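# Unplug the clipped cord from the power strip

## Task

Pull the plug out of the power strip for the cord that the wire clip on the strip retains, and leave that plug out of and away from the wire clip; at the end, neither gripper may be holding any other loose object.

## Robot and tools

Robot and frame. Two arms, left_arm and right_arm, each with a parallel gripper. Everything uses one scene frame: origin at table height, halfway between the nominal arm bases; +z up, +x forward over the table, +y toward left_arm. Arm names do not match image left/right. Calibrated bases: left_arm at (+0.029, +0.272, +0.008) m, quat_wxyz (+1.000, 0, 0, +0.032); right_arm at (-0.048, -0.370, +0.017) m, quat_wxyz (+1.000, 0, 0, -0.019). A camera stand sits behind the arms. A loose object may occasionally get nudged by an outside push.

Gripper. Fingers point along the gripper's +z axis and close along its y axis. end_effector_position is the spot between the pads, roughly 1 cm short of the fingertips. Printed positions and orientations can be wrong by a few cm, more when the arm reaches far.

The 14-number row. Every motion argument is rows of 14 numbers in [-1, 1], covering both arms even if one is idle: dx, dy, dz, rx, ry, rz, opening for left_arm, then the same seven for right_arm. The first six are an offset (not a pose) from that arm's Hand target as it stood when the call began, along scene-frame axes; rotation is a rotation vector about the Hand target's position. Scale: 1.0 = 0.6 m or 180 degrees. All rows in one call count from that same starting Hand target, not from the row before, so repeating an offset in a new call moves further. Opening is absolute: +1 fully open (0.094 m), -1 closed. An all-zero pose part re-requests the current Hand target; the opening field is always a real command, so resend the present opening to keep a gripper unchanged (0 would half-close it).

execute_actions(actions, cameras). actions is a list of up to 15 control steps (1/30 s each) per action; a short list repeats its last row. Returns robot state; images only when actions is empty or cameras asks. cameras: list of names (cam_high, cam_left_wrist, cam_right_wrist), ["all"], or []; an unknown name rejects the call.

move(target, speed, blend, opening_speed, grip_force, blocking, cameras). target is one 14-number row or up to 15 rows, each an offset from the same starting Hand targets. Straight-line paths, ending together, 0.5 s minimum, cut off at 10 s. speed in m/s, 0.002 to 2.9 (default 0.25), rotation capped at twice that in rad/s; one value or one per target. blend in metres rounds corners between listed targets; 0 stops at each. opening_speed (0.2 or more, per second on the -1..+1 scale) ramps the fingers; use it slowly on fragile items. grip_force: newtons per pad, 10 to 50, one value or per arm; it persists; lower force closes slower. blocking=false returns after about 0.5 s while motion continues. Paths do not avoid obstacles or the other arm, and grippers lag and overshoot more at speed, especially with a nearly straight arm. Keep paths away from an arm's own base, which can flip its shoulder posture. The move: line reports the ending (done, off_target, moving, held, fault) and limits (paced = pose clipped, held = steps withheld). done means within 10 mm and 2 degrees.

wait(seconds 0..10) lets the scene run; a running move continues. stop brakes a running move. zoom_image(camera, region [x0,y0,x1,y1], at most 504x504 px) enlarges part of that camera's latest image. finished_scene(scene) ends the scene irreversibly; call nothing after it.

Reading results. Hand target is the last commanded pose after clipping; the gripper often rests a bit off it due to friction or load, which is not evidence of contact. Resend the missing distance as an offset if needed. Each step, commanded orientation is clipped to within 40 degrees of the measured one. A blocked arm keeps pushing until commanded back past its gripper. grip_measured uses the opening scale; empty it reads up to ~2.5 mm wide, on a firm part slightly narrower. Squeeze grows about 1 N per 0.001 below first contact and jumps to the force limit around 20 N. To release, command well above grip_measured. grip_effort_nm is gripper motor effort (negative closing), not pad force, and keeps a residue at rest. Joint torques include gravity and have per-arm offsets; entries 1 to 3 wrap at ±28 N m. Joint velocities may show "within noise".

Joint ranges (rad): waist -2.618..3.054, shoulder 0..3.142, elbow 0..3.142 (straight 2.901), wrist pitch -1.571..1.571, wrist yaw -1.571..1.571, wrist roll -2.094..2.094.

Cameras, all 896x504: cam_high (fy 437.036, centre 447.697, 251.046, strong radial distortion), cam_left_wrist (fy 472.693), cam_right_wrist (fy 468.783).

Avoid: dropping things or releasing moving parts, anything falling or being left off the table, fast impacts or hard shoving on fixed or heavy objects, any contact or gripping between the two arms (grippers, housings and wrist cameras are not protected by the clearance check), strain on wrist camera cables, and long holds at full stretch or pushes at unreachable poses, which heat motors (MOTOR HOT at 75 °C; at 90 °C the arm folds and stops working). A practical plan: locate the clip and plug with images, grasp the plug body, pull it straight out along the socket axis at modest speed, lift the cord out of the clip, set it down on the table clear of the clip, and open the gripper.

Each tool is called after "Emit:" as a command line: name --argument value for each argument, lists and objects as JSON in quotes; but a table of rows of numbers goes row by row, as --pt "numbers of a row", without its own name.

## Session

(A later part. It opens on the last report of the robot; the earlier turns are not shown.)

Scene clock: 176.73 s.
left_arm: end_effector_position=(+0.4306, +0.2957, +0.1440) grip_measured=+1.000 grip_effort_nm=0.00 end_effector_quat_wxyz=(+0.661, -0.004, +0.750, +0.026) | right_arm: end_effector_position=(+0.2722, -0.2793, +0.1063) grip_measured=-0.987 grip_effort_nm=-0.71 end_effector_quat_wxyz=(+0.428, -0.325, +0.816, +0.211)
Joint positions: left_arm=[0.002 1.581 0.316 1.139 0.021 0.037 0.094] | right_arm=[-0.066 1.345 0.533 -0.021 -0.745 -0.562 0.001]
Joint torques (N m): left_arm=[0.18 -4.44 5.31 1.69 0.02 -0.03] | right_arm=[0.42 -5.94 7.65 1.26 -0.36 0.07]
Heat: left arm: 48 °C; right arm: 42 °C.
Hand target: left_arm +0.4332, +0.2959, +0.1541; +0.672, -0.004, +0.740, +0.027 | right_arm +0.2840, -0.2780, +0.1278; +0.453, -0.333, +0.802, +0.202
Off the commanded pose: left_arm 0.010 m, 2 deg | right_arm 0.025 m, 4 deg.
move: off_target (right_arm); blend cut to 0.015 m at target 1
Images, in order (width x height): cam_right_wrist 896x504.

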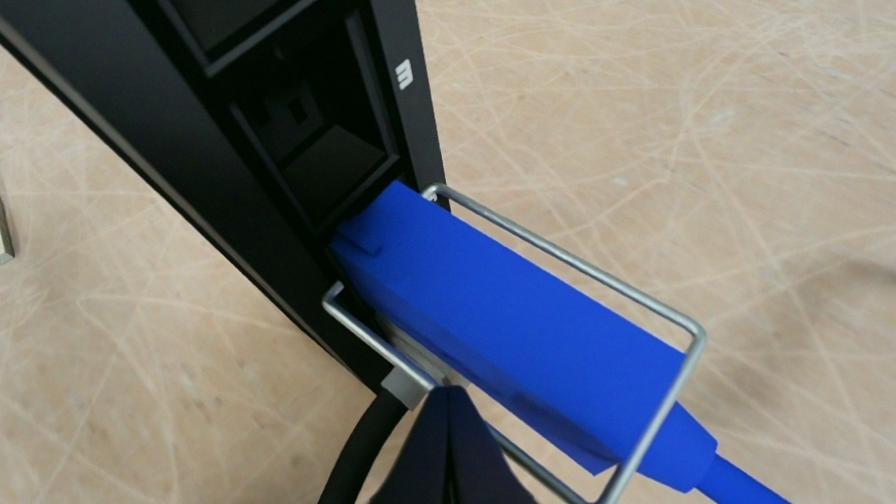

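Emit:
move --pt "0 0 0 0 0 0 1 -0.03 -0.09 0.0 0 0 0 -1" --pt "0 0 0 0 0 0 1 -0.07 -0.14 -0.02 0.2885 0.3075 -0.2685 -0.3" --cameras '["cam_right_wrist","cam_high"]' --speed 0.15 --blend '[0.01,0]'

Scene clock: 195.57 s.
left_arm: end_effector_position=(+0.4306, +0.2957, +0.1440) grip_measured=+1.000 grip_effort_nm=0.00 end_effector_quat_wxyz=(+0.661, -0.004, +0.750, +0.026) | right_arm: end_effector_position=(+0.2341, -0.3581, +0.0997) grip_measured=-0.303 grip_effort_nm=0.15 end_effector_quat_wxyz=(+0.163, +0.353, +0.811, +0.436)
Joint positions: left_arm=[0.002 1.581 0.316 1.139 0.021 0.037 0.094] | right_arm=[-0.455 1.335 0.576 -0.437 -0.917 0.514 0.033]
Joint torques (N m): left_arm=[-0.1 -4.4 5.19 1.63 0.03 -0.04] | right_arm=[-0.51 -5.5 6.6 0.77 -0.62 0.02]
Heat: left arm: 48 °C; right arm: 44 °C.
Hand target: left_arm +0.4332, +0.2959, +0.1541; +0.672, -0.004, +0.740, +0.027 | right_arm +0.2420, -0.3620, +0.1158; +0.185, +0.342, +0.808, +0.443
Off the commanded pose: left_arm 0.010 m, 2 deg | right_arm 0.018 m, 3 deg.
move: off_target (right_arm); target 2's new opening was sent with right_arm's hand 0.018 m and 3 deg from that target
Images, in order (width x height): cam_high 896x504, cam_right_wrist 896x504.

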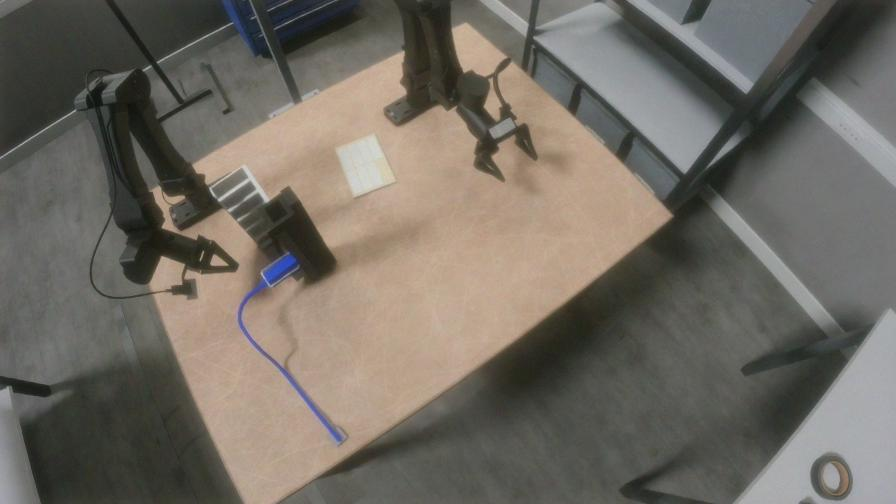

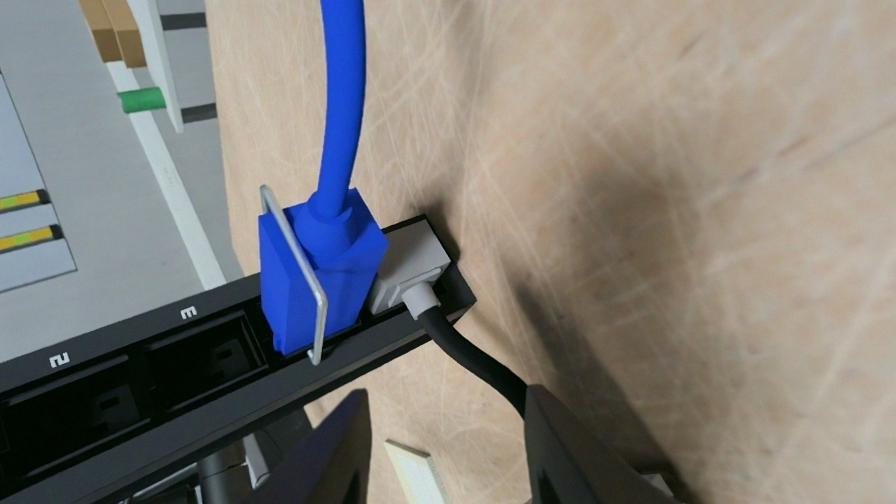

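Emit:
move --target '[0,0,0,0,0,0,1,0.042,0.063,0.0,0,0,0,-0.3]' --cameras '["cam_right_wrist"]' --speed 0.1

Scene clock: 207.47 s.
left_arm: end_effector_position=(+0.4306, +0.2957, +0.1440) grip_measured=+1.000 grip_effort_nm=0.00 end_effector_quat_wxyz=(+0.661, -0.004, +0.750, +0.026) | right_arm: end_effector_position=(+0.2665, -0.3261, +0.1123) grip_measured=-0.303 grip_effort_nm=0.15 end_effector_quat_wxyz=(+0.176, +0.349, +0.808, +0.441)
Joint positions: left_arm=[0.002 1.581 0.316 1.139 0.021 0.037 0.094] | right_arm=[-0.258 1.327 0.576 -0.198 -0.828 0.8 0.033]
Joint torques (N m): left_arm=[-0.03 -4.41 5.31 1.71 -0.02 0.04] | right_arm=[0.44 -4.98 4.45 1.19 -0.38 0]
Heat: left arm: 48 °C; right arm: 44 °C.
Hand target: left_arm +0.4332, +0.2959, +0.1541; +0.672, -0.004, +0.740, +0.027 | right_arm +0.2672, -0.3241, +0.1158; +0.185, +0.341, +0.808, +0.443
Off the commanded pose: left_arm 0.010 m, 2 deg | right_arm 0.004 m, 1 deg.
move: done
Images, in order (width x height): cam_right_wrist 896x504.

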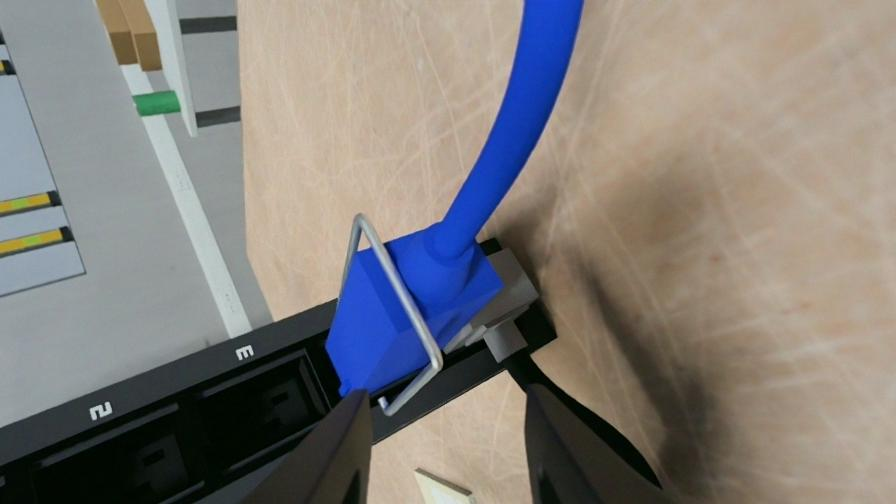

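Emit:
move --target '[0,0,0,0,0,0,1,0.024,0.023,-0.024,0,0,0,-0.3]' --cameras '["cam_right_wrist"]' --speed 0.06

Scene clock: 212.67 s.
left_arm: end_effector_position=(+0.4306, +0.2957, +0.1440) grip_measured=+1.000 grip_effort_nm=0.00 end_effector_quat_wxyz=(+0.661, -0.004, +0.750, +0.026) | right_arm: end_effector_position=(+0.2840, -0.3127, +0.1075) grip_measured=-0.303 grip_effort_nm=0.15 end_effector_quat_wxyz=(+0.190, +0.341, +0.807, +0.443)
Joint positions: left_arm=[0.002 1.581 0.316 1.139 0.021 0.037 0.094] | right_arm=[-0.181 1.382 0.564 -0.037 -0.781 0.886 0.033]
Joint torques (N m): left_arm=[-0.05 -4.59 5.19 1.73 -0.01 -0.01] | right_arm=[0.34 -3.49 3.74 1.3 -0.31 0]
Heat: left arm: 48 °C; right arm: 44 °C.
Hand target: left_arm +0.4332, +0.2959, +0.1541; +0.672, -0.004, +0.740, +0.027 | right_arm +0.2816, -0.3104, +0.1015; +0.185, +0.342, +0.808, +0.443
Off the commanded pose: left_arm 0.010 m, 2 deg | right_arm 0.007 m, 1 deg.
move: done
Images, in order (width x height): cam_right_wrist 896x504.

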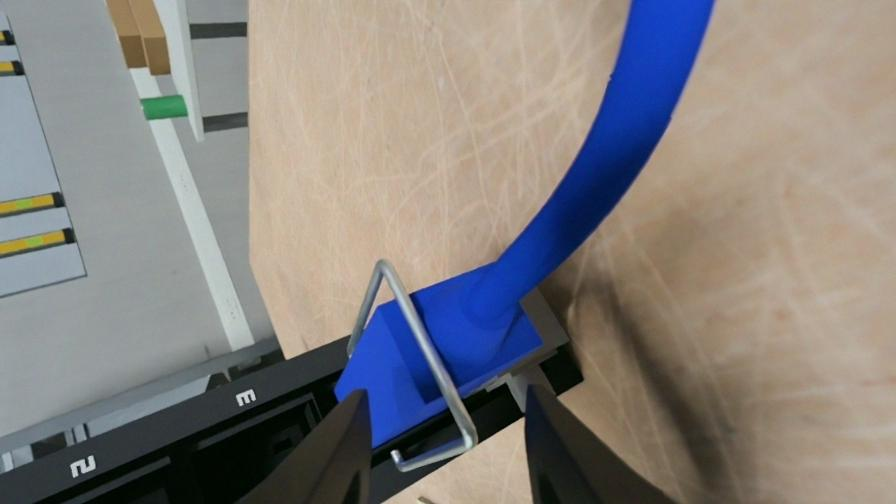

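Emit:
move --target '[0,0,0,0,0,0,1,0.0,0.0,-0.006,0,0,0,-1]' --cameras '["cam_right_wrist"]' --speed 0.06 --opening_speed 0.5

Scene clock: 220.23 s.
left_arm: end_effector_position=(+0.4306, +0.2957, +0.1440) grip_measured=+1.000 grip_effort_nm=0.00 end_effector_quat_wxyz=(+0.661, -0.004, +0.750, +0.026) | right_arm: end_effector_position=(+0.2841, -0.3131, +0.1037) grip_measured=-0.932 grip_effort_nm=-1.00 end_effector_quat_wxyz=(+0.190, +0.342, +0.807, +0.442)
Joint positions: left_arm=[0.002 1.581 0.316 1.139 0.021 0.037 0.094] | right_arm=[-0.181 1.392 0.555 -0.017 -0.778 0.886 0.003]
Joint torques (N m): left_arm=[-0.03 -4.34 5.22 1.72 0.03 -0.02] | right_arm=[0.57 -3.37 3.7 1.29 -0.35 0.04]
Heat: left arm: 49 °C; right arm: 43 °C.
Hand target: left_arm +0.4332, +0.2959, +0.1541; +0.672, -0.004, +0.740, +0.027 | right_arm +0.2816, -0.3104, +0.0979; +0.185, +0.341, +0.808, +0.443
Off the commanded pose: left_arm 0.010 m, 2 deg | right_arm 0.007 m, 1 deg.
move: done
Images, in order (width x height): cam_right_wrist 896x504.

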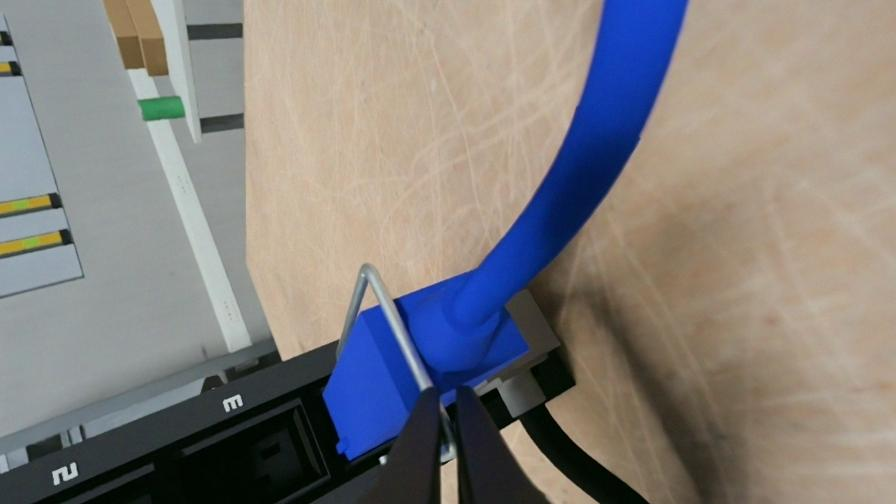

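Emit:
move --pt "0 0 0 0 0 0 1 0.0 0.02 0.07 0 0 0 -1" --pt "0 0 0 0 0 0 1 0.0 0.075 0.13 0 0 0 -1" --cameras '["cam_right_wrist","cam_high"]' --speed 0.06 --blend '[0.01,0]'

Scene clock: 227.47 s.
left_arm: end_effector_position=(+0.4306, +0.2957, +0.1440) grip_measured=+1.000 grip_effort_nm=0.00 end_effector_quat_wxyz=(+0.661, -0.004, +0.750, +0.026) | right_arm: end_effector_position=(+0.2736, -0.2666, +0.1536) grip_measured=-0.987 grip_effort_nm=-0.73 end_effector_quat_wxyz=(+0.160, +0.356, +0.812, +0.433)
Joint positions: left_arm=[0.002 1.581 0.316 1.139 0.021 0.037 0.094] | right_arm=[0.019 1.223 0.676 -0.252 -0.645 1.075 0.001]
Joint torques (N m): left_arm=[0.18 -4.41 5.22 1.74 -0.02 -0.02] | right_arm=[0.46 -5.72 8.25 1.24 -0.24 0.02]
Heat: left arm: 49 °C; right arm: 43 °C.
Hand target: left_arm +0.4332, +0.2959, +0.1541; +0.672, -0.004, +0.740, +0.027 | right_arm +0.2816, -0.2655, +0.1757; +0.185, +0.342, +0.808, +0.443
Off the commanded pose: left_arm 0.010 m, 2 deg | right_arm 0.024 m, 3 deg.
move: off_target (right_arm)
Images, in order (width x height): cam_high 896x504, cam_right_wrist 896x504.

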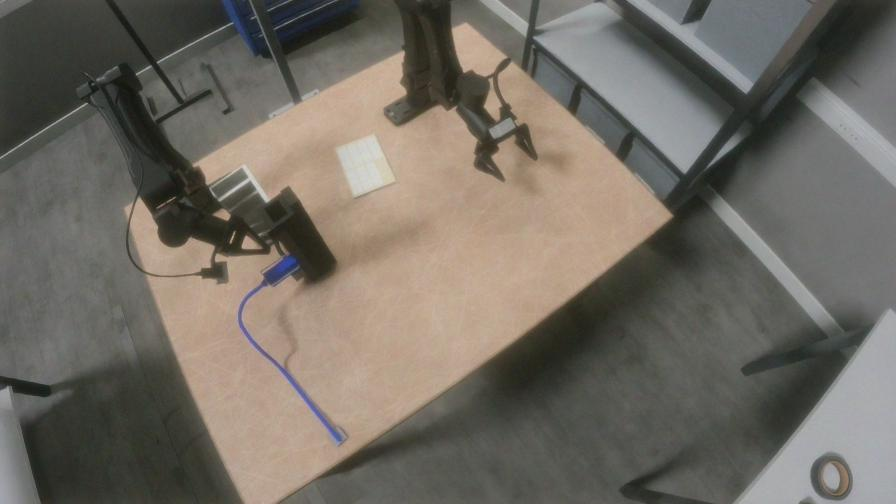

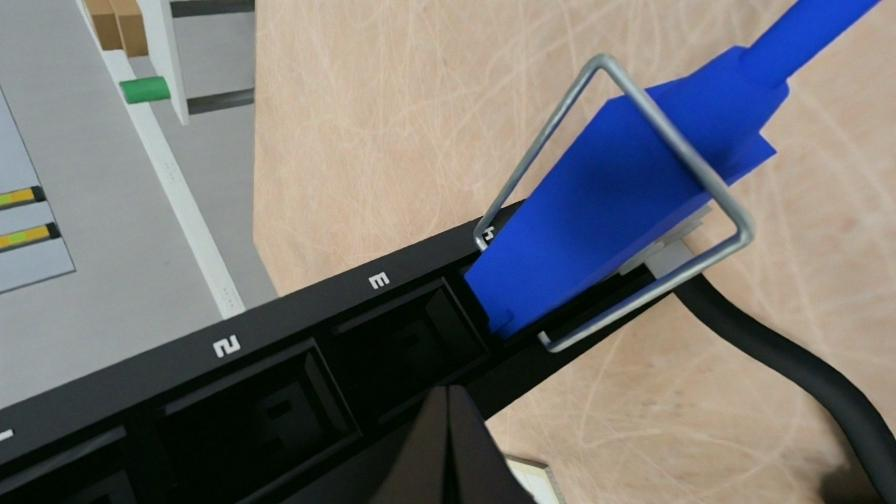

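Emit:
move --pt "0 0 0 0 0 0 1 -0.03 -0.10 0 0 0 0 -1" --pt "0 0 0 0 0 0 1 -0.03 -0.10 -0.1 0 0 0 -1" --cameras '["cam_right_wrist"]' --speed 0.2 --blend '[0.02,0]'

Scene clock: 235.13 s.
left_arm: end_effector_position=(+0.4306, +0.2957, +0.1440) grip_measured=+1.000 grip_effort_nm=0.00 end_effector_quat_wxyz=(+0.661, -0.004, +0.750, +0.026) | right_arm: end_effector_position=(+0.2644, -0.3263, +0.1173) grip_measured=-0.987 grip_effort_nm=-0.73 end_effector_quat_wxyz=(+0.183, +0.349, +0.808, +0.438)
Joint positions: left_arm=[0.002 1.581 0.316 1.139 0.021 0.037 0.094] | right_arm=[-0.256 1.293 0.573 -0.213 -0.817 0.805 0.001]
Joint torques (N m): left_arm=[0.09 -4.37 5.41 1.72 0.03 0.01] | right_arm=[-0.4 -3.38 4.18 1.17 -0.5 -0.13]
Heat: left arm: 49 °C; right arm: 43 °C.
Hand target: left_arm +0.4332, +0.2959, +0.1541; +0.672, -0.004, +0.740, +0.027 | right_arm +0.2636, -0.3254, +0.1158; +0.185, +0.342, +0.808, +0.443
Off the commanded pose: left_arm 0.010 m, 2 deg | right_arm 0.002 m, 1 deg.
move: done
Images, in order (width x height): cam_right_wrist 896x504.

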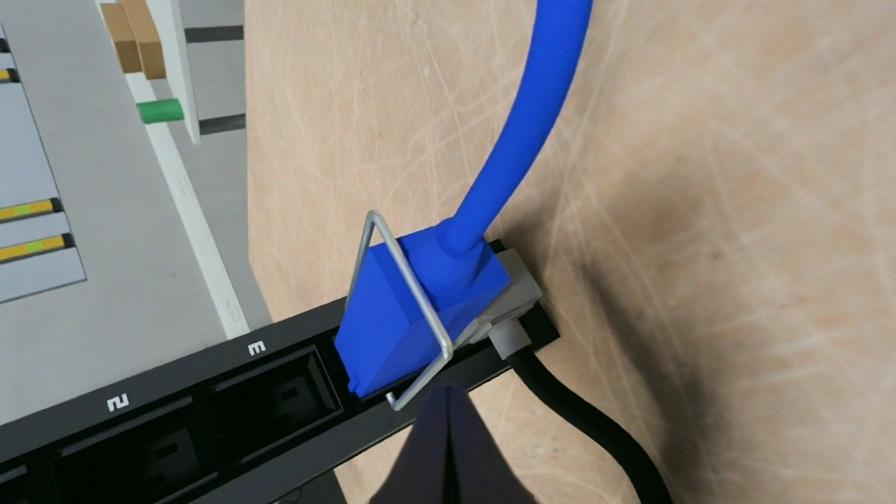

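Emit:
move --pt "0 0 0 0 0 0 1 0 0 0.0 0 0 0 -0.4" --pt "0 0 0 0 0 0 1 0.036 0.031 -0.037 0 0 0 -0.4" --pt "0 0 0 0 0 0 1 0.036 0.031 -0.037 0 0 0 -1" --cameras '["cam_right_wrist"]' --speed 0.08 --opening_speed 0.6

Scene clock: 246.30 s.
left_arm: end_effector_position=(+0.4306, +0.2957, +0.1440) grip_measured=+1.000 grip_effort_nm=0.00 end_effector_quat_wxyz=(+0.661, -0.004, +0.750, +0.026) | right_arm: end_effector_position=(+0.2901, -0.3082, +0.1042) grip_measured=-0.835 grip_effort_nm=-1.04 end_effector_quat_wxyz=(+0.199, +0.327, +0.807, +0.449)
Joint positions: left_arm=[0.002 1.581 0.316 1.139 0.021 0.037 0.094] | right_arm=[-0.164 1.416 0.552 0.045 -0.783 0.89 0.008]
Joint torques (N m): left_arm=[-0.2 -4.21 5.18 1.69 0.02 0.03] | right_arm=[0.68 -3.62 3.52 1.17 -0.15 0.17]
Heat: left arm: 49 °C; right arm: 42 °C.
Hand target: left_arm +0.4332, +0.2959, +0.1541; +0.672, -0.004, +0.740, +0.027 | right_arm +0.2853, -0.3068, +0.0936; +0.185, +0.341, +0.808, +0.443
Off the commanded pose: left_arm 0.010 m, 2 deg | right_arm 0.012 m, 2 deg.
move: off_target (right_arm)
Images, in order (width x height): cam_right_wrist 896x504.

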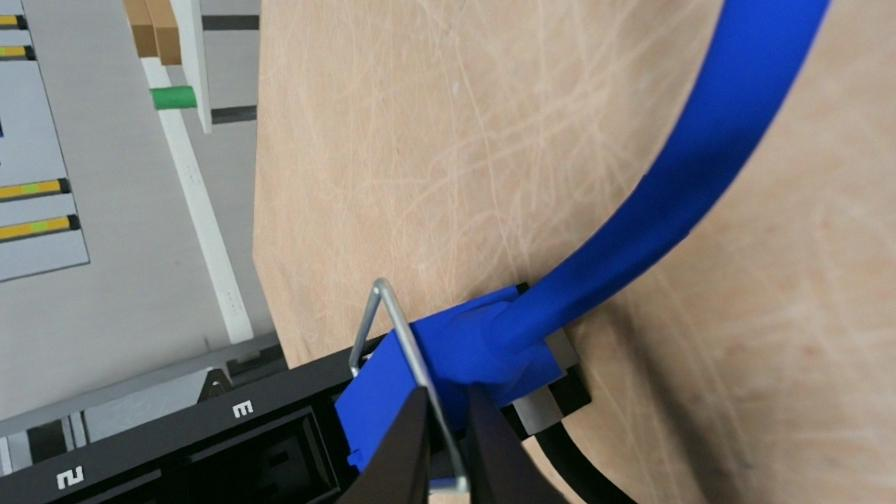

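Emit:
move --pt "0 0 0 0 0 0 1 0 0 0.0 0 0 0 -0.5" --pt "0 0 0 0 0 0 1 -0.006 -0.006 0.004 0 0 0 -0.5" --pt "0 0 0 0 0 0 1 -0.006 -0.006 0.004 0 0 0 -1" --cameras '["cam_right_wrist"]' --speed 0.08 --opening_speed 0.6

Scene clock: 251.90 s.
left_arm: end_effector_position=(+0.4306, +0.2957, +0.1440) grip_measured=+1.000 grip_effort_nm=0.00 end_effector_quat_wxyz=(+0.661, -0.004, +0.750, +0.026) | right_arm: end_effector_position=(+0.2898, -0.3092, +0.1042) grip_measured=-0.836 grip_effort_nm=-1.04 end_effector_quat_wxyz=(+0.202, +0.322, +0.809, +0.448)
Joint positions: left_arm=[0.002 1.581 0.316 1.139 0.021 0.037 0.094] | right_arm=[-0.168 1.416 0.552 0.042 -0.787 0.874 0.008]
Joint torques (N m): left_arm=[-0.12 -4.31 5.29 1.75 0.02 0] | right_arm=[-0.43 -5.09 3.51 0.92 -0.25 0.17]
Heat: left arm: 49 °C; right arm: 42 °C.
Hand target: left_arm +0.4332, +0.2959, +0.1541; +0.672, -0.004, +0.740, +0.027 | right_arm +0.2817, -0.3104, +0.0961; +0.185, +0.341, +0.808, +0.443
Off the commanded pose: left_arm 0.010 m, 2 deg | right_arm 0.011 m, 3 deg.
move: off_target (right_arm)
Images, in order (width x height): cam_right_wrist 896x504.

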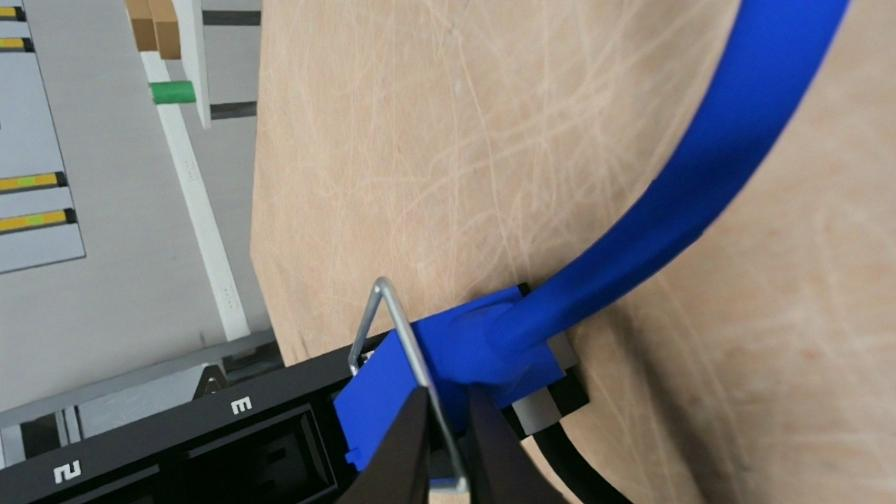

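Emit:
move --pt "0 0 0 0 0 0 1 0 0 0.0 0 0 0 -0.4" --pt "0 0 0 0 0 0 1 -0.03 -0.03 0.02 0 0 0 -0.4" --cameras '["cam_right_wrist"]' --speed 0.08

Emit:
move --pt "0 0 0 0 0 0 1 0.027 0.026 -0.02 0 0 0 -0.4" --pt "0 0 0 0 0 0 1 0.027 0.026 -0.02 0 0 0 -1" --cameras '["cam_right_wrist"]' --speed 0.08 --opening_speed 0.6

Scene clock: 257.93 s.
left_arm: end_effector_position=(+0.4306, +0.2957, +0.1440) grip_measured=+1.000 grip_effort_nm=0.00 end_effector_quat_wxyz=(+0.661, -0.004, +0.750, +0.026) | right_arm: end_effector_position=(+0.2648, -0.3290, +0.1008) grip_measured=-0.403 grip_effort_nm=0.14 end_effector_quat_wxyz=(+0.174, +0.354, +0.808, +0.437)
Joint positions: left_arm=[0.002 1.581 0.316 1.139 0.021 0.037 0.094] | right_arm=[-0.268 1.352 0.552 -0.164 -0.825 0.791 0.028]
Joint torques (N m): left_arm=[0.13 -4.46 5.45 1.73 0.02 -0.01] | right_arm=[-0.47 -6.01 4.51 1.03 -0.52 -0.14]
Heat: left arm: 49 °C; right arm: 42 °C.
Hand target: left_arm +0.4332, +0.2959, +0.1541; +0.672, -0.004, +0.740, +0.027 | right_arm +0.2637, -0.3284, +0.1080; +0.185, +0.342, +0.808, +0.443
Off the commanded pose: left_arm 0.010 m, 2 deg | right_arm 0.007 m, 2 deg.
move: done
Images, in order (width x height): cam_right_wrist 896x504.

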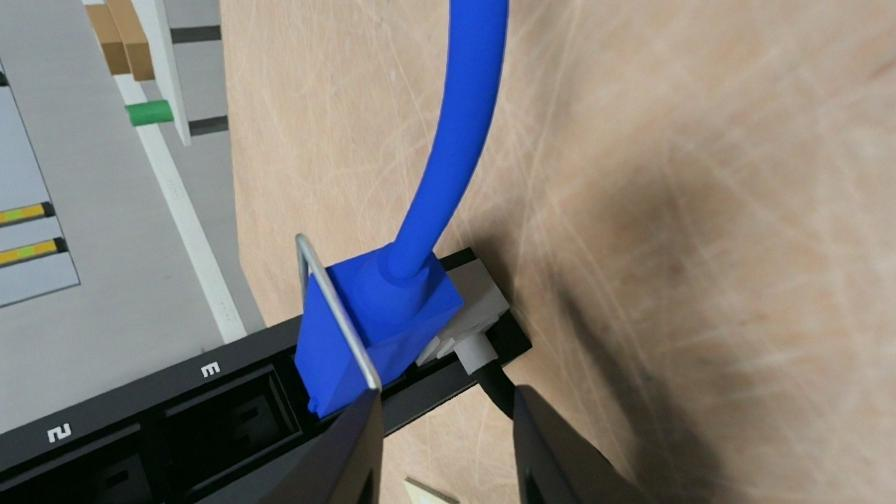

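Scene clock: 260.37 s.
left_arm: end_effector_position=(+0.4306, +0.2957, +0.1440) grip_measured=+1.000 grip_effort_nm=0.00 end_effector_quat_wxyz=(+0.661, -0.004, +0.750, +0.026) | right_arm: end_effector_position=(+0.2855, -0.3168, +0.1049) grip_measured=-0.987 grip_effort_nm=-0.73 end_effector_quat_wxyz=(+0.198, +0.338, +0.806, +0.444)
Joint positions: left_arm=[0.002 1.581 0.316 1.139 0.021 0.037 0.094] | right_arm=[-0.195 1.394 0.552 -0.003 -0.788 0.874 0.001]
Joint torques (N m): left_arm=[0.06 -4.37 5.15 1.68 0.04 0.04] | right_arm=[0.59 -3.47 3.47 1.18 -0.31 0.02]
Heat: left arm: 49 °C; right arm: 42 °C.
Hand target: left_arm +0.4332, +0.2959, +0.1541; +0.672, -0.004, +0.740, +0.027 | right_arm +0.2799, -0.3127, +0.0960; +0.185, +0.341, +0.808, +0.443
Off the commanded pose: left_arm 0.010 m, 2 deg | right_arm 0.011 m, 2 deg.
move: off_target (right_arm)
Images, in order (width x height): cam_right_wrist 896x504.

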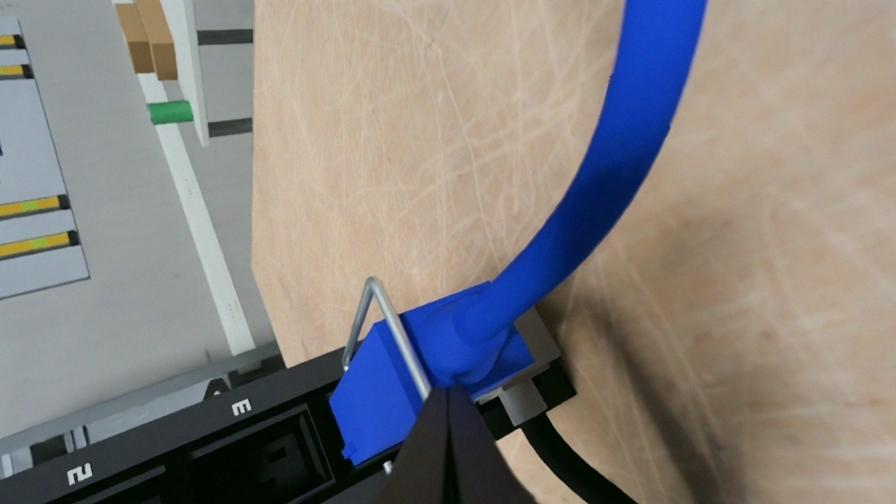

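Emit:
move --pt "0 0 0 0 0 0 1 0 0 0.0 0 0 0 -0.4" --pt "0 0 0 0 0 0 1 0.009 0.01 -0.004 0 0 0 -0.4" --pt "0 0 0 0 0 0 1 0.009 0.01 -0.004 0 0 0 -1" --cameras '["cam_right_wrist"]' --speed 0.08 --opening_speed 0.8

Scene clock: 269.50 s.
left_arm: end_effector_position=(+0.4306, +0.2957, +0.1440) grip_measured=+1.000 grip_effort_nm=0.00 end_effector_quat_wxyz=(+0.661, -0.004, +0.750, +0.026) | right_arm: end_effector_position=(+0.2901, -0.3083, +0.1040) grip_measured=-0.836 grip_effort_nm=-1.04 end_effector_quat_wxyz=(+0.199, +0.328, +0.807, +0.448)
Joint positions: left_arm=[0.002 1.581 0.316 1.139 0.021 0.037 0.094] | right_arm=[-0.163 1.416 0.552 0.044 -0.782 0.892 0.008]
Joint torques (N m): left_arm=[0.06 -4.44 5.24 1.67 0 -0.03] | right_arm=[0.5 -3.63 3.56 1.16 -0.15 0.14]
Heat: left arm: 50 °C; right arm: 41 °C.
Hand target: left_arm +0.4332, +0.2959, +0.1541; +0.672, -0.004, +0.740, +0.027 | right_arm +0.2853, -0.3068, +0.0937; +0.185, +0.342, +0.808, +0.443
Off the commanded pose: left_arm 0.010 m, 2 deg | right_arm 0.012 m, 2 deg.
move: off_target (right_arm)
Images, in order (width x height): cam_right_wrist 896x504.

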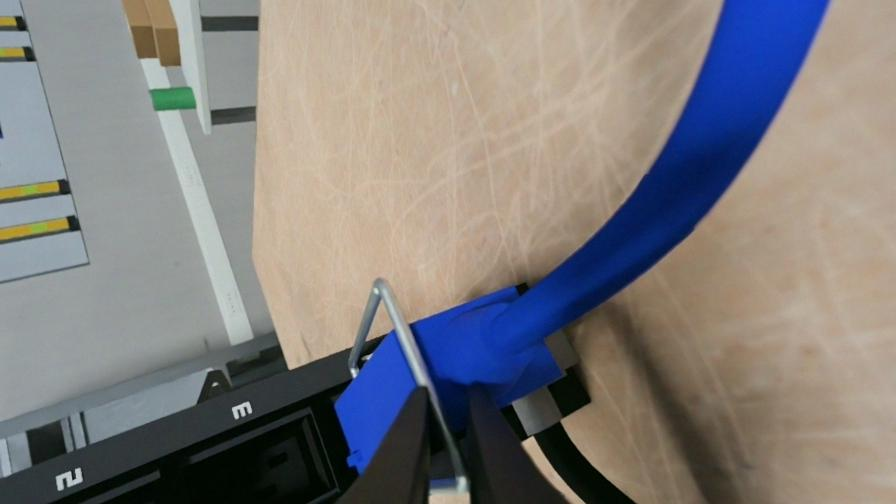

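Emit:
move --target '[0,0,0,0,0,0,1,0.012,0.012,0.075,0,0,0,-1]' --cameras '["cam_right_wrist"]' --speed 0.04

Scene clock: 273.20 s.
left_arm: end_effector_position=(+0.4306, +0.2957, +0.1440) grip_measured=+1.000 grip_effort_nm=0.00 end_effector_quat_wxyz=(+0.661, -0.004, +0.750, +0.026) | right_arm: end_effector_position=(+0.2881, -0.3046, +0.1207) grip_measured=-0.839 grip_effort_nm=-1.05 end_effector_quat_wxyz=(+0.190, +0.334, +0.818, +0.428)
Joint positions: left_arm=[0.002 1.581 0.316 1.139 0.021 0.037 0.094] | right_arm=[-0.132 1.354 0.623 -0.121 -0.73 0.891 0.008]
Joint torques (N m): left_arm=[0.2 -4.46 5.27 1.69 0 0.02] | right_arm=[0.88 -6.08 7.95 0.88 -0.47 0.53]
Heat: left arm: 50 °C; right arm: 42 °C.
Hand target: left_arm +0.4332, +0.2959, +0.1541; +0.672, -0.004, +0.740, +0.027 | right_arm +0.2925, -0.2995, +0.1386; +0.185, +0.342, +0.808, +0.443
Off the commanded pose: left_arm 0.010 m, 2 deg | right_arm 0.019 m, 2 deg.
move: off_target (right_arm)
Images, in order (width x height): cam_right_wrist 896x504.

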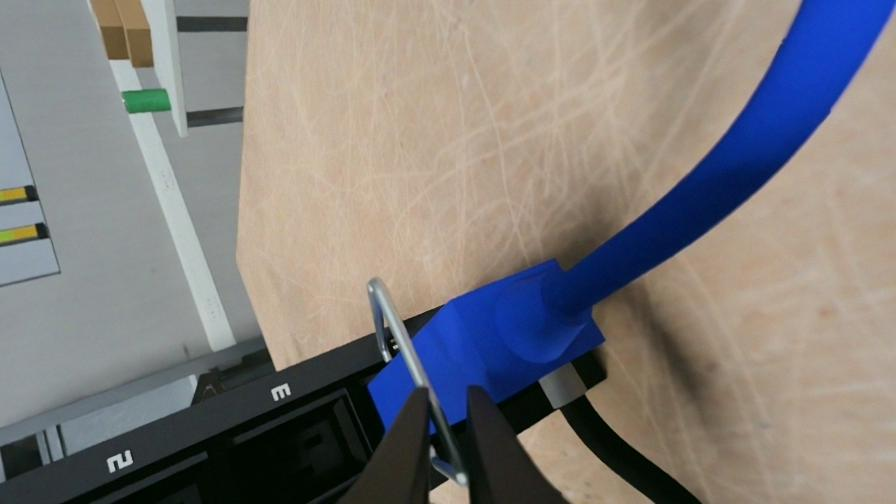

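Emit:
move --pt "0 0 0 0 0 0 1 0.0 0.045 0.07 0 0 0 -1" --pt "0 0 0 0 0 0 1 0.0 0.115 0.11 0 0 0 -1" --cameras '["cam_right_wrist"]' --speed 0.04 --blend '[0.008,0]'

Scene clock: 279.60 s.
left_arm: end_effector_position=(+0.4306, +0.2957, +0.1440) grip_measured=+1.000 grip_effort_nm=0.00 end_effector_quat_wxyz=(+0.661, -0.004, +0.750, +0.026) | right_arm: end_effector_position=(+0.2881, -0.2396, +0.1787) grip_measured=-0.987 grip_effort_nm=-0.73 end_effector_quat_wxyz=(+0.168, +0.364, +0.813, +0.422)
Joint positions: left_arm=[0.002 1.581 0.316 1.139 0.021 0.037 0.094] | right_arm=[0.156 1.244 0.79 -0.287 -0.515 1.189 0.001]
Joint torques (N m): left_arm=[0.25 -4.55 5.48 1.74 0.06 0.01] | right_arm=[1.39 -5.94 8.62 1.36 -0.32 0.02]
Heat: left arm: 50 °C; right arm: 43 °C.
Hand target: left_arm +0.4332, +0.2959, +0.1541; +0.672, -0.004, +0.740, +0.027 | right_arm +0.2925, -0.2306, +0.2046; +0.185, +0.342, +0.808, +0.443
Off the commanded pose: left_arm 0.010 m, 2 deg | right_arm 0.028 m, 4 deg.
move: off_target (right_arm)
Images, in order (width x height): cam_right_wrist 896x504.

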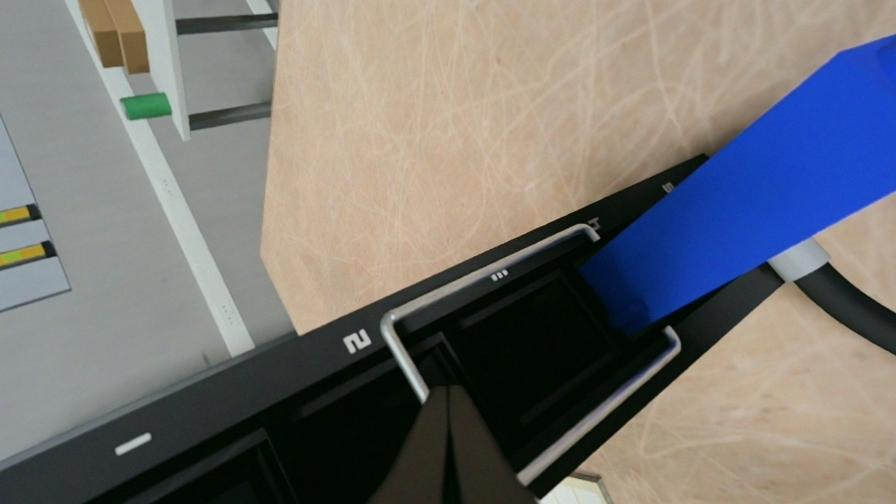

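Emit:
move --pt "0 0 0 0 0 0 1 -0.03 -0.18 0.03 0 0 0 -1" --pt "0 0 0 0 0 0 1 0.015 -0.23 0.07 -0.2725 -0.307 0.5855 0.2" --cameras '["cam_right_wrist","cam_high"]' --speed 0.3 --blend '[0.03,0]'

Scene clock: 296.00 s.
left_arm: end_effector_position=(+0.4306, +0.2957, +0.1440) grip_measured=+1.000 grip_effort_nm=0.00 end_effector_quat_wxyz=(+0.661, -0.004, +0.750, +0.026) | right_arm: end_effector_position=(+0.2959, -0.3716, +0.2406) grip_measured=+0.197 grip_effort_nm=0.15 end_effector_quat_wxyz=(-0.230, +0.660, -0.707, -0.111)
Joint positions: left_arm=[0.002 1.581 0.316 1.139 0.021 0.037 0.094] | right_arm=[-0.23 1.794 1.854 -1.573 -0.513 -1.755 0.056]
Joint torques (N m): left_arm=[-0.13 -4.46 5.19 1.69 0.05 -0.02] | right_arm=[0.55 -6.38 7.17 0.31 -0.38 -0.07]
Heat: left arm: 50 °C; right arm: 45 °C.
Hand target: left_arm +0.4332, +0.2959, +0.1541; +0.672, -0.004, +0.740, +0.027 | right_arm +0.3015, -0.3686, +0.2465; -0.183, +0.683, -0.683, -0.183
Off the commanded pose: left_arm 0.010 m, 2 deg | right_arm 0.009 m, 11 deg.
joint sent to its limit (right arm) — joint 4 (wrist pitch), lower limit. The joint targets are off in orientation, not in position.
move: off_target (right_arm); target 2's new opening was sent with right_arm's hand 0.009 m and 11 deg from that target
Images, in order (width x height): cam_high 896x504, cam_right_wrist 896x504.

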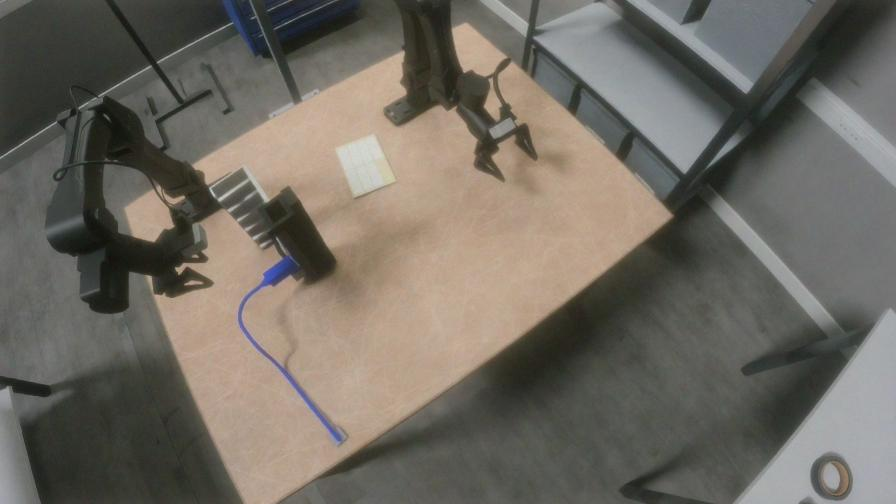

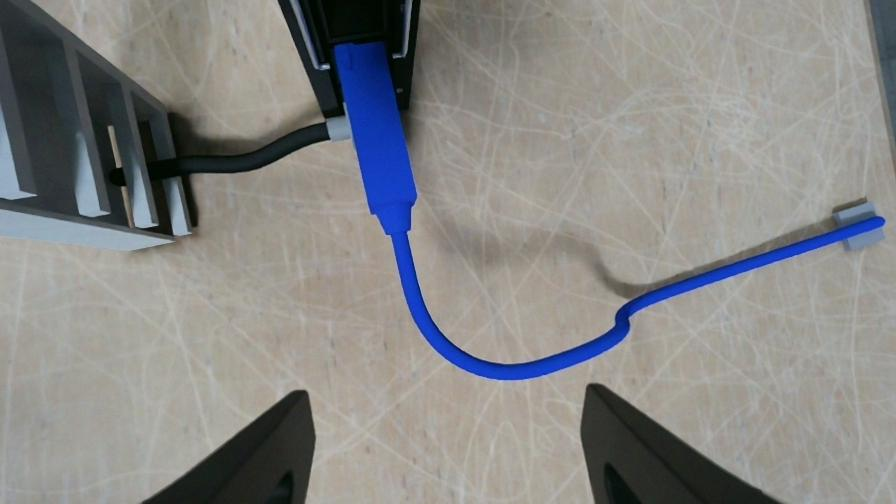

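Emit:
move --target '[0,0,0,0,0,0,1,0.0,0.15,-0.17,0,0,0,0.2]' --cameras '["cam_right_wrist"]' --speed 0.2

Scene clock: 304.47 s.
left_arm: end_effector_position=(+0.4306, +0.2957, +0.1440) grip_measured=+1.000 grip_effort_nm=0.00 end_effector_quat_wxyz=(+0.661, -0.004, +0.750, +0.026) | right_arm: end_effector_position=(+0.3028, -0.2809, +0.1495) grip_measured=+0.197 grip_effort_nm=0.15 end_effector_quat_wxyz=(-0.184, +0.690, -0.679, -0.170)
Joint positions: left_arm=[0.002 1.581 0.316 1.139 0.021 0.037 0.094] | right_arm=[0.04 1.86 1.576 -1.269 -0.505 -1.58 0.056]
Joint torques (N m): left_arm=[0.06 -4.34 5.19 1.68 0.04 -0.02] | right_arm=[-0.03 -7.32 3.93 0.37 -0.46 0.07]
Heat: left arm: 50 °C; right arm: 45 °C.
Hand target: left_arm +0.4332, +0.2959, +0.1541; +0.672, -0.004, +0.740, +0.027 | right_arm +0.3015, -0.2786, +0.1445; -0.183, +0.684, -0.682, -0.183
Off the commanded pose: left_arm 0.010 m, 2 deg | right_arm 0.006 m, 2 deg.
move: done
Images, in order (width x height): cam_right_wrist 896x504.

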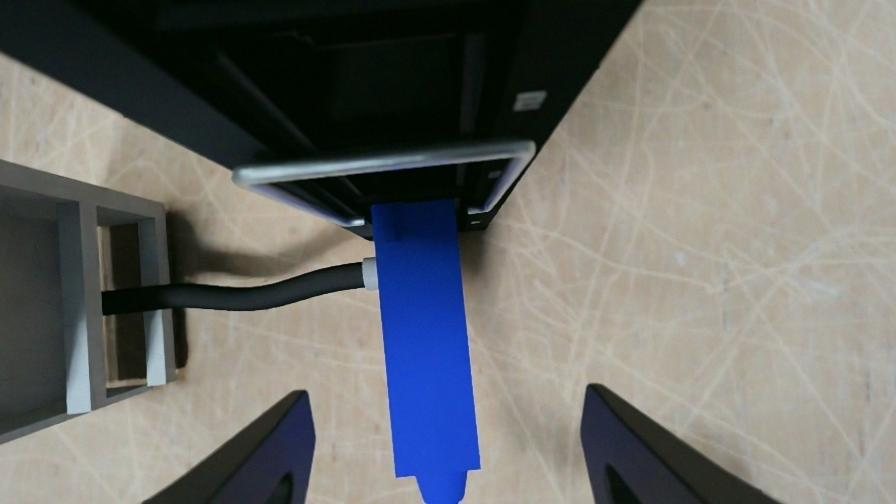

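Emit:
move --pt "0 0 0 0 0 0 1 -0.008 -0.017 -0.105 0 0 0 0.2" --pt "0 0 0 0 0 0 1 -0.008 -0.017 -0.105 0 0 0 -1" --cameras '["cam_right_wrist"]' --speed 0.12 --opening_speed 0.8

Scene clock: 315.03 s.
left_arm: end_effector_position=(+0.4306, +0.2957, +0.1440) grip_measured=+1.000 grip_effort_nm=0.00 end_effector_quat_wxyz=(+0.661, -0.004, +0.750, +0.026) | right_arm: end_effector_position=(+0.2999, -0.2898, +0.0877) grip_measured=-0.479 grip_effort_nm=-1.05 end_effector_quat_wxyz=(-0.185, +0.693, -0.676, -0.167)
Joint positions: left_arm=[0.002 1.581 0.316 1.139 0.021 0.037 0.094] | right_arm=[0.015 1.888 1.364 -1.038 -0.505 -1.617 0.024]
Joint torques (N m): left_arm=[-0.03 -4.18 5.24 1.68 -0.02 -0.02] | right_arm=[-0.46 -7.01 3.71 0.33 -0.47 0.09]
Heat: left arm: 50 °C; right arm: 43 °C.
Hand target: left_arm +0.4332, +0.2959, +0.1541; +0.672, -0.004, +0.740, +0.027 | right_arm +0.2967, -0.2888, +0.0815; -0.183, +0.684, -0.682, -0.183
Off the commanded pose: left_arm 0.010 m, 2 deg | right_arm 0.007 m, 2 deg.
move: done
Images, in order (width x height): cam_right_wrist 896x504.

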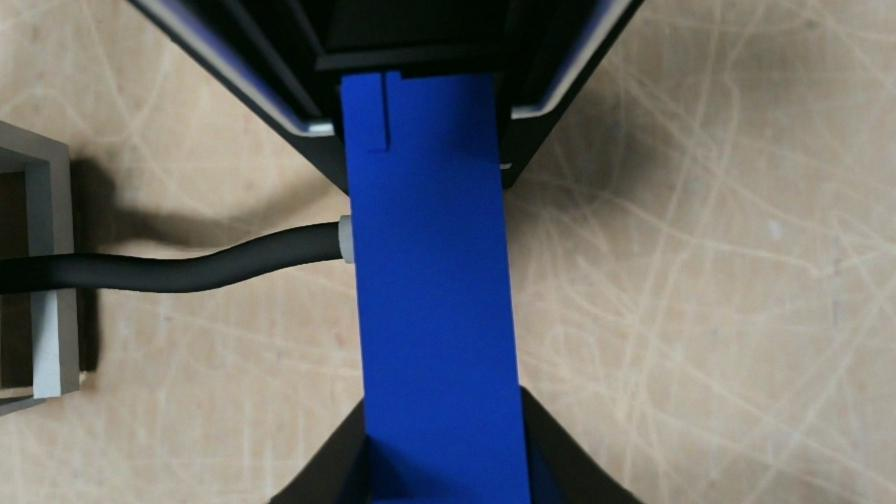

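Emit:
move --target '[0,0,0,0,0,0,1,0.0,-0.1,0.004,0,0,0,-1]' --cameras '["cam_right_wrist"]' --speed 0.06

Scene clock: 318.67 s.
left_arm: end_effector_position=(+0.4306, +0.2957, +0.1440) grip_measured=+1.000 grip_effort_nm=0.00 end_effector_quat_wxyz=(+0.661, -0.004, +0.750, +0.026) | right_arm: end_effector_position=(+0.2975, -0.2944, +0.0867) grip_measured=-0.490 grip_effort_nm=-1.05 end_effector_quat_wxyz=(-0.231, +0.693, -0.648, -0.215)
Joint positions: left_arm=[0.002 1.581 0.316 1.139 0.021 0.037 0.094] | right_arm=[-0.059 1.933 1.364 -1.073 -0.64 -1.758 0.024]
Joint torques (N m): left_arm=[0.12 -4.49 5.31 1.68 -0.05 -0.01] | right_arm=[-7.53 -8.16 7.56 -0.49 0.94 -0.29]
Heat: left arm: 50 °C; right arm: 43 °C.
Hand target: left_arm +0.4332, +0.2959, +0.1541; +0.672, -0.004, +0.740, +0.027 | right_arm +0.2967, -0.3488, +0.0840; -0.183, +0.683, -0.683, -0.183
Off the commanded pose: left_arm 0.010 m, 2 deg | right_arm 0.055 m, 8 deg.
move: off_target (right_arm)
Images, in order (width x height): cam_right_wrist 896x504.

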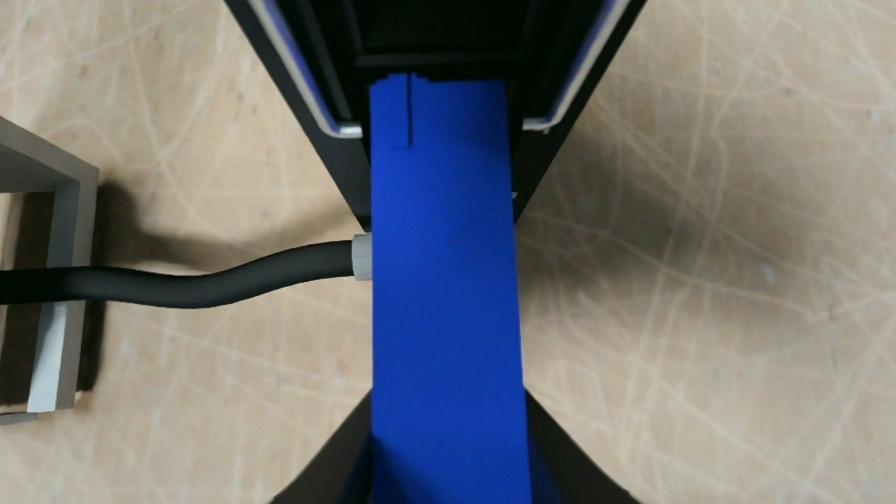

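Emit:
move --target '[0,0,0,0,0,0,1,0.0,-0.1,0.0,0,0,0,-1]' --cameras '["cam_right_wrist"]' --speed 0.1

Scene clock: 322.43 s.
left_arm: end_effector_position=(+0.4306, +0.2957, +0.1440) grip_measured=+1.000 grip_effort_nm=0.00 end_effector_quat_wxyz=(+0.661, -0.004, +0.750, +0.026) | right_arm: end_effector_position=(+0.3020, -0.4031, +0.0817) grip_measured=-0.490 grip_effort_nm=-1.05 end_effector_quat_wxyz=(-0.196, +0.698, -0.669, -0.165)
Joint positions: left_arm=[0.002 1.581 0.316 1.139 0.021 0.037 0.094] | right_arm=[-0.306 2.015 1.51 -1.222 -0.496 -1.997 0.024]
Joint torques (N m): left_arm=[-0.05 -4.37 5.3 1.66 0.04 -0.01] | right_arm=[-1.18 -7.64 6.54 -0.45 -0.17 0.14]
Heat: left arm: 50 °C; right arm: 43 °C.
Hand target: left_arm +0.4332, +0.2959, +0.1541; +0.672, -0.004, +0.740, +0.027 | right_arm +0.2968, -0.4089, +0.0840; -0.183, +0.684, -0.682, -0.182
Off the commanded pose: left_arm 0.010 m, 2 deg | right_arm 0.008 m, 3 deg.
move: off_target (right_arm)
Images, in order (width x height): cam_right_wrist 896x504.

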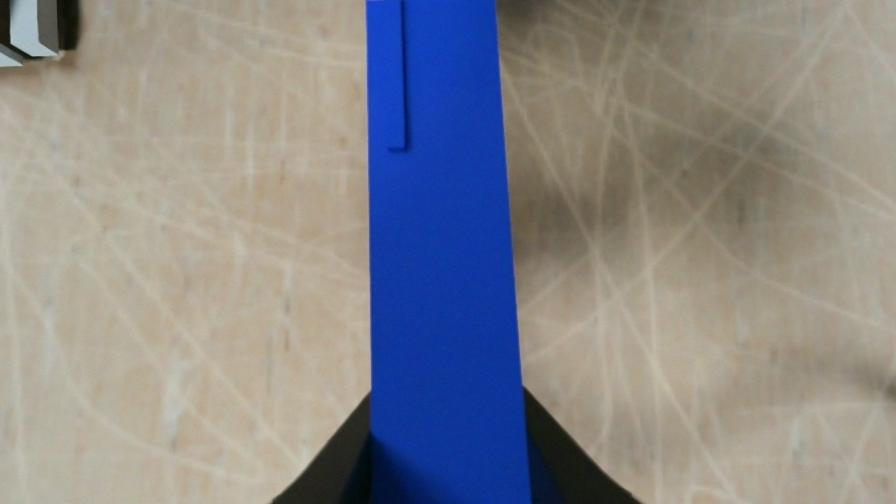

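Emit:
move --target '[0,0,0,0,0,0,1,0.06,0.02,-0.04,0,0,0,-1]' --cameras '["cam_right_wrist","cam_high"]' --speed 0.12

Emit:
zoom_image --camera "cam_high" --region '[100, 160, 400, 460]'

Scene clock: 327.00 s.
left_arm: end_effector_position=(+0.4306, +0.2957, +0.1440) grip_measured=+1.000 grip_effort_nm=0.00 end_effector_quat_wxyz=(+0.661, -0.004, +0.750, +0.026) | right_arm: end_effector_position=(+0.3251, -0.3976, +0.0578) grip_measured=-0.490 grip_effort_nm=-1.05 end_effector_quat_wxyz=(-0.177, +0.688, -0.680, -0.180)
Joint positions: left_arm=[0.002 1.581 0.316 1.139 0.021 0.037 0.094] | right_arm=[-0.264 2.144 1.611 -1.211 -0.483 -1.929 0.024]
Joint torques (N m): left_arm=[0.06 -4.38 5.38 1.7 0.01 -0.04] | right_arm=[0.2 -8.24 6.94 -0.06 -0.42 0.15]
Heat: left arm: 50 °C; right arm: 43 °C.
Hand target: left_arm +0.4332, +0.2959, +0.1541; +0.672, -0.004, +0.740, +0.027 | right_arm +0.3328, -0.3968, +0.0600; -0.184, +0.684, -0.682, -0.182
Off the commanded pose: left_arm 0.010 m, 2 deg | right_arm 0.008 m, 1 deg.
move: done
Images, in order (width x height): cam_high 896x504, cam_right_wrist 896x504.

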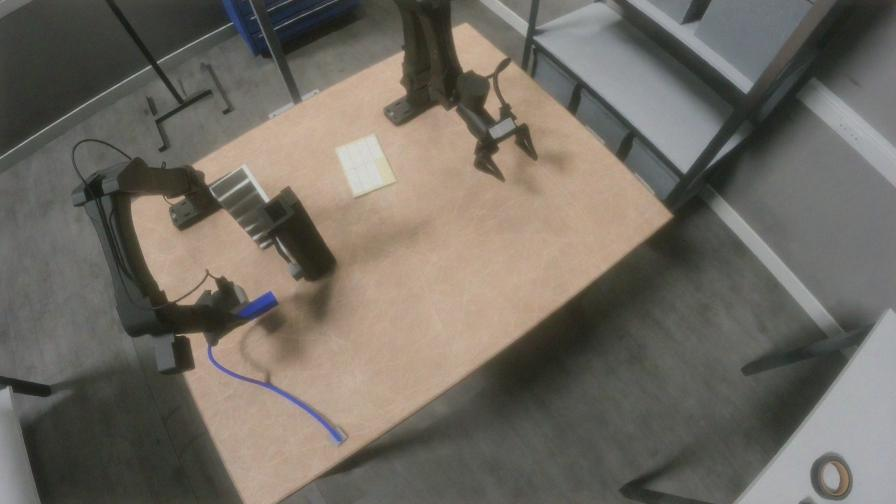

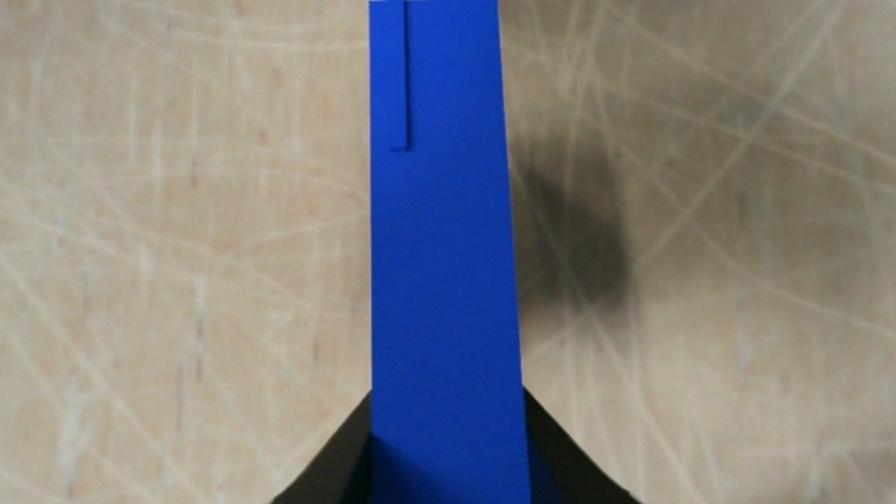

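Scaled by 1.680 from the camera's 896x504 image, which has a finer 1280x720 frame.

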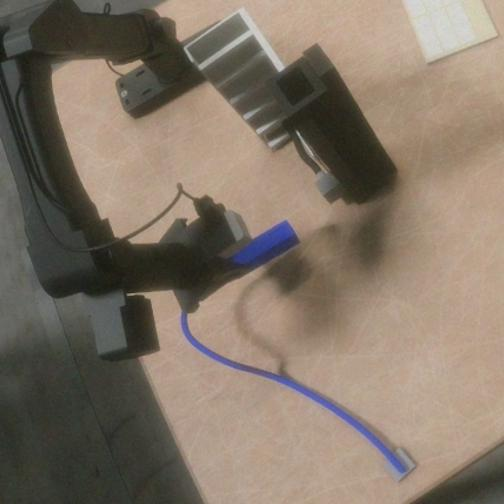

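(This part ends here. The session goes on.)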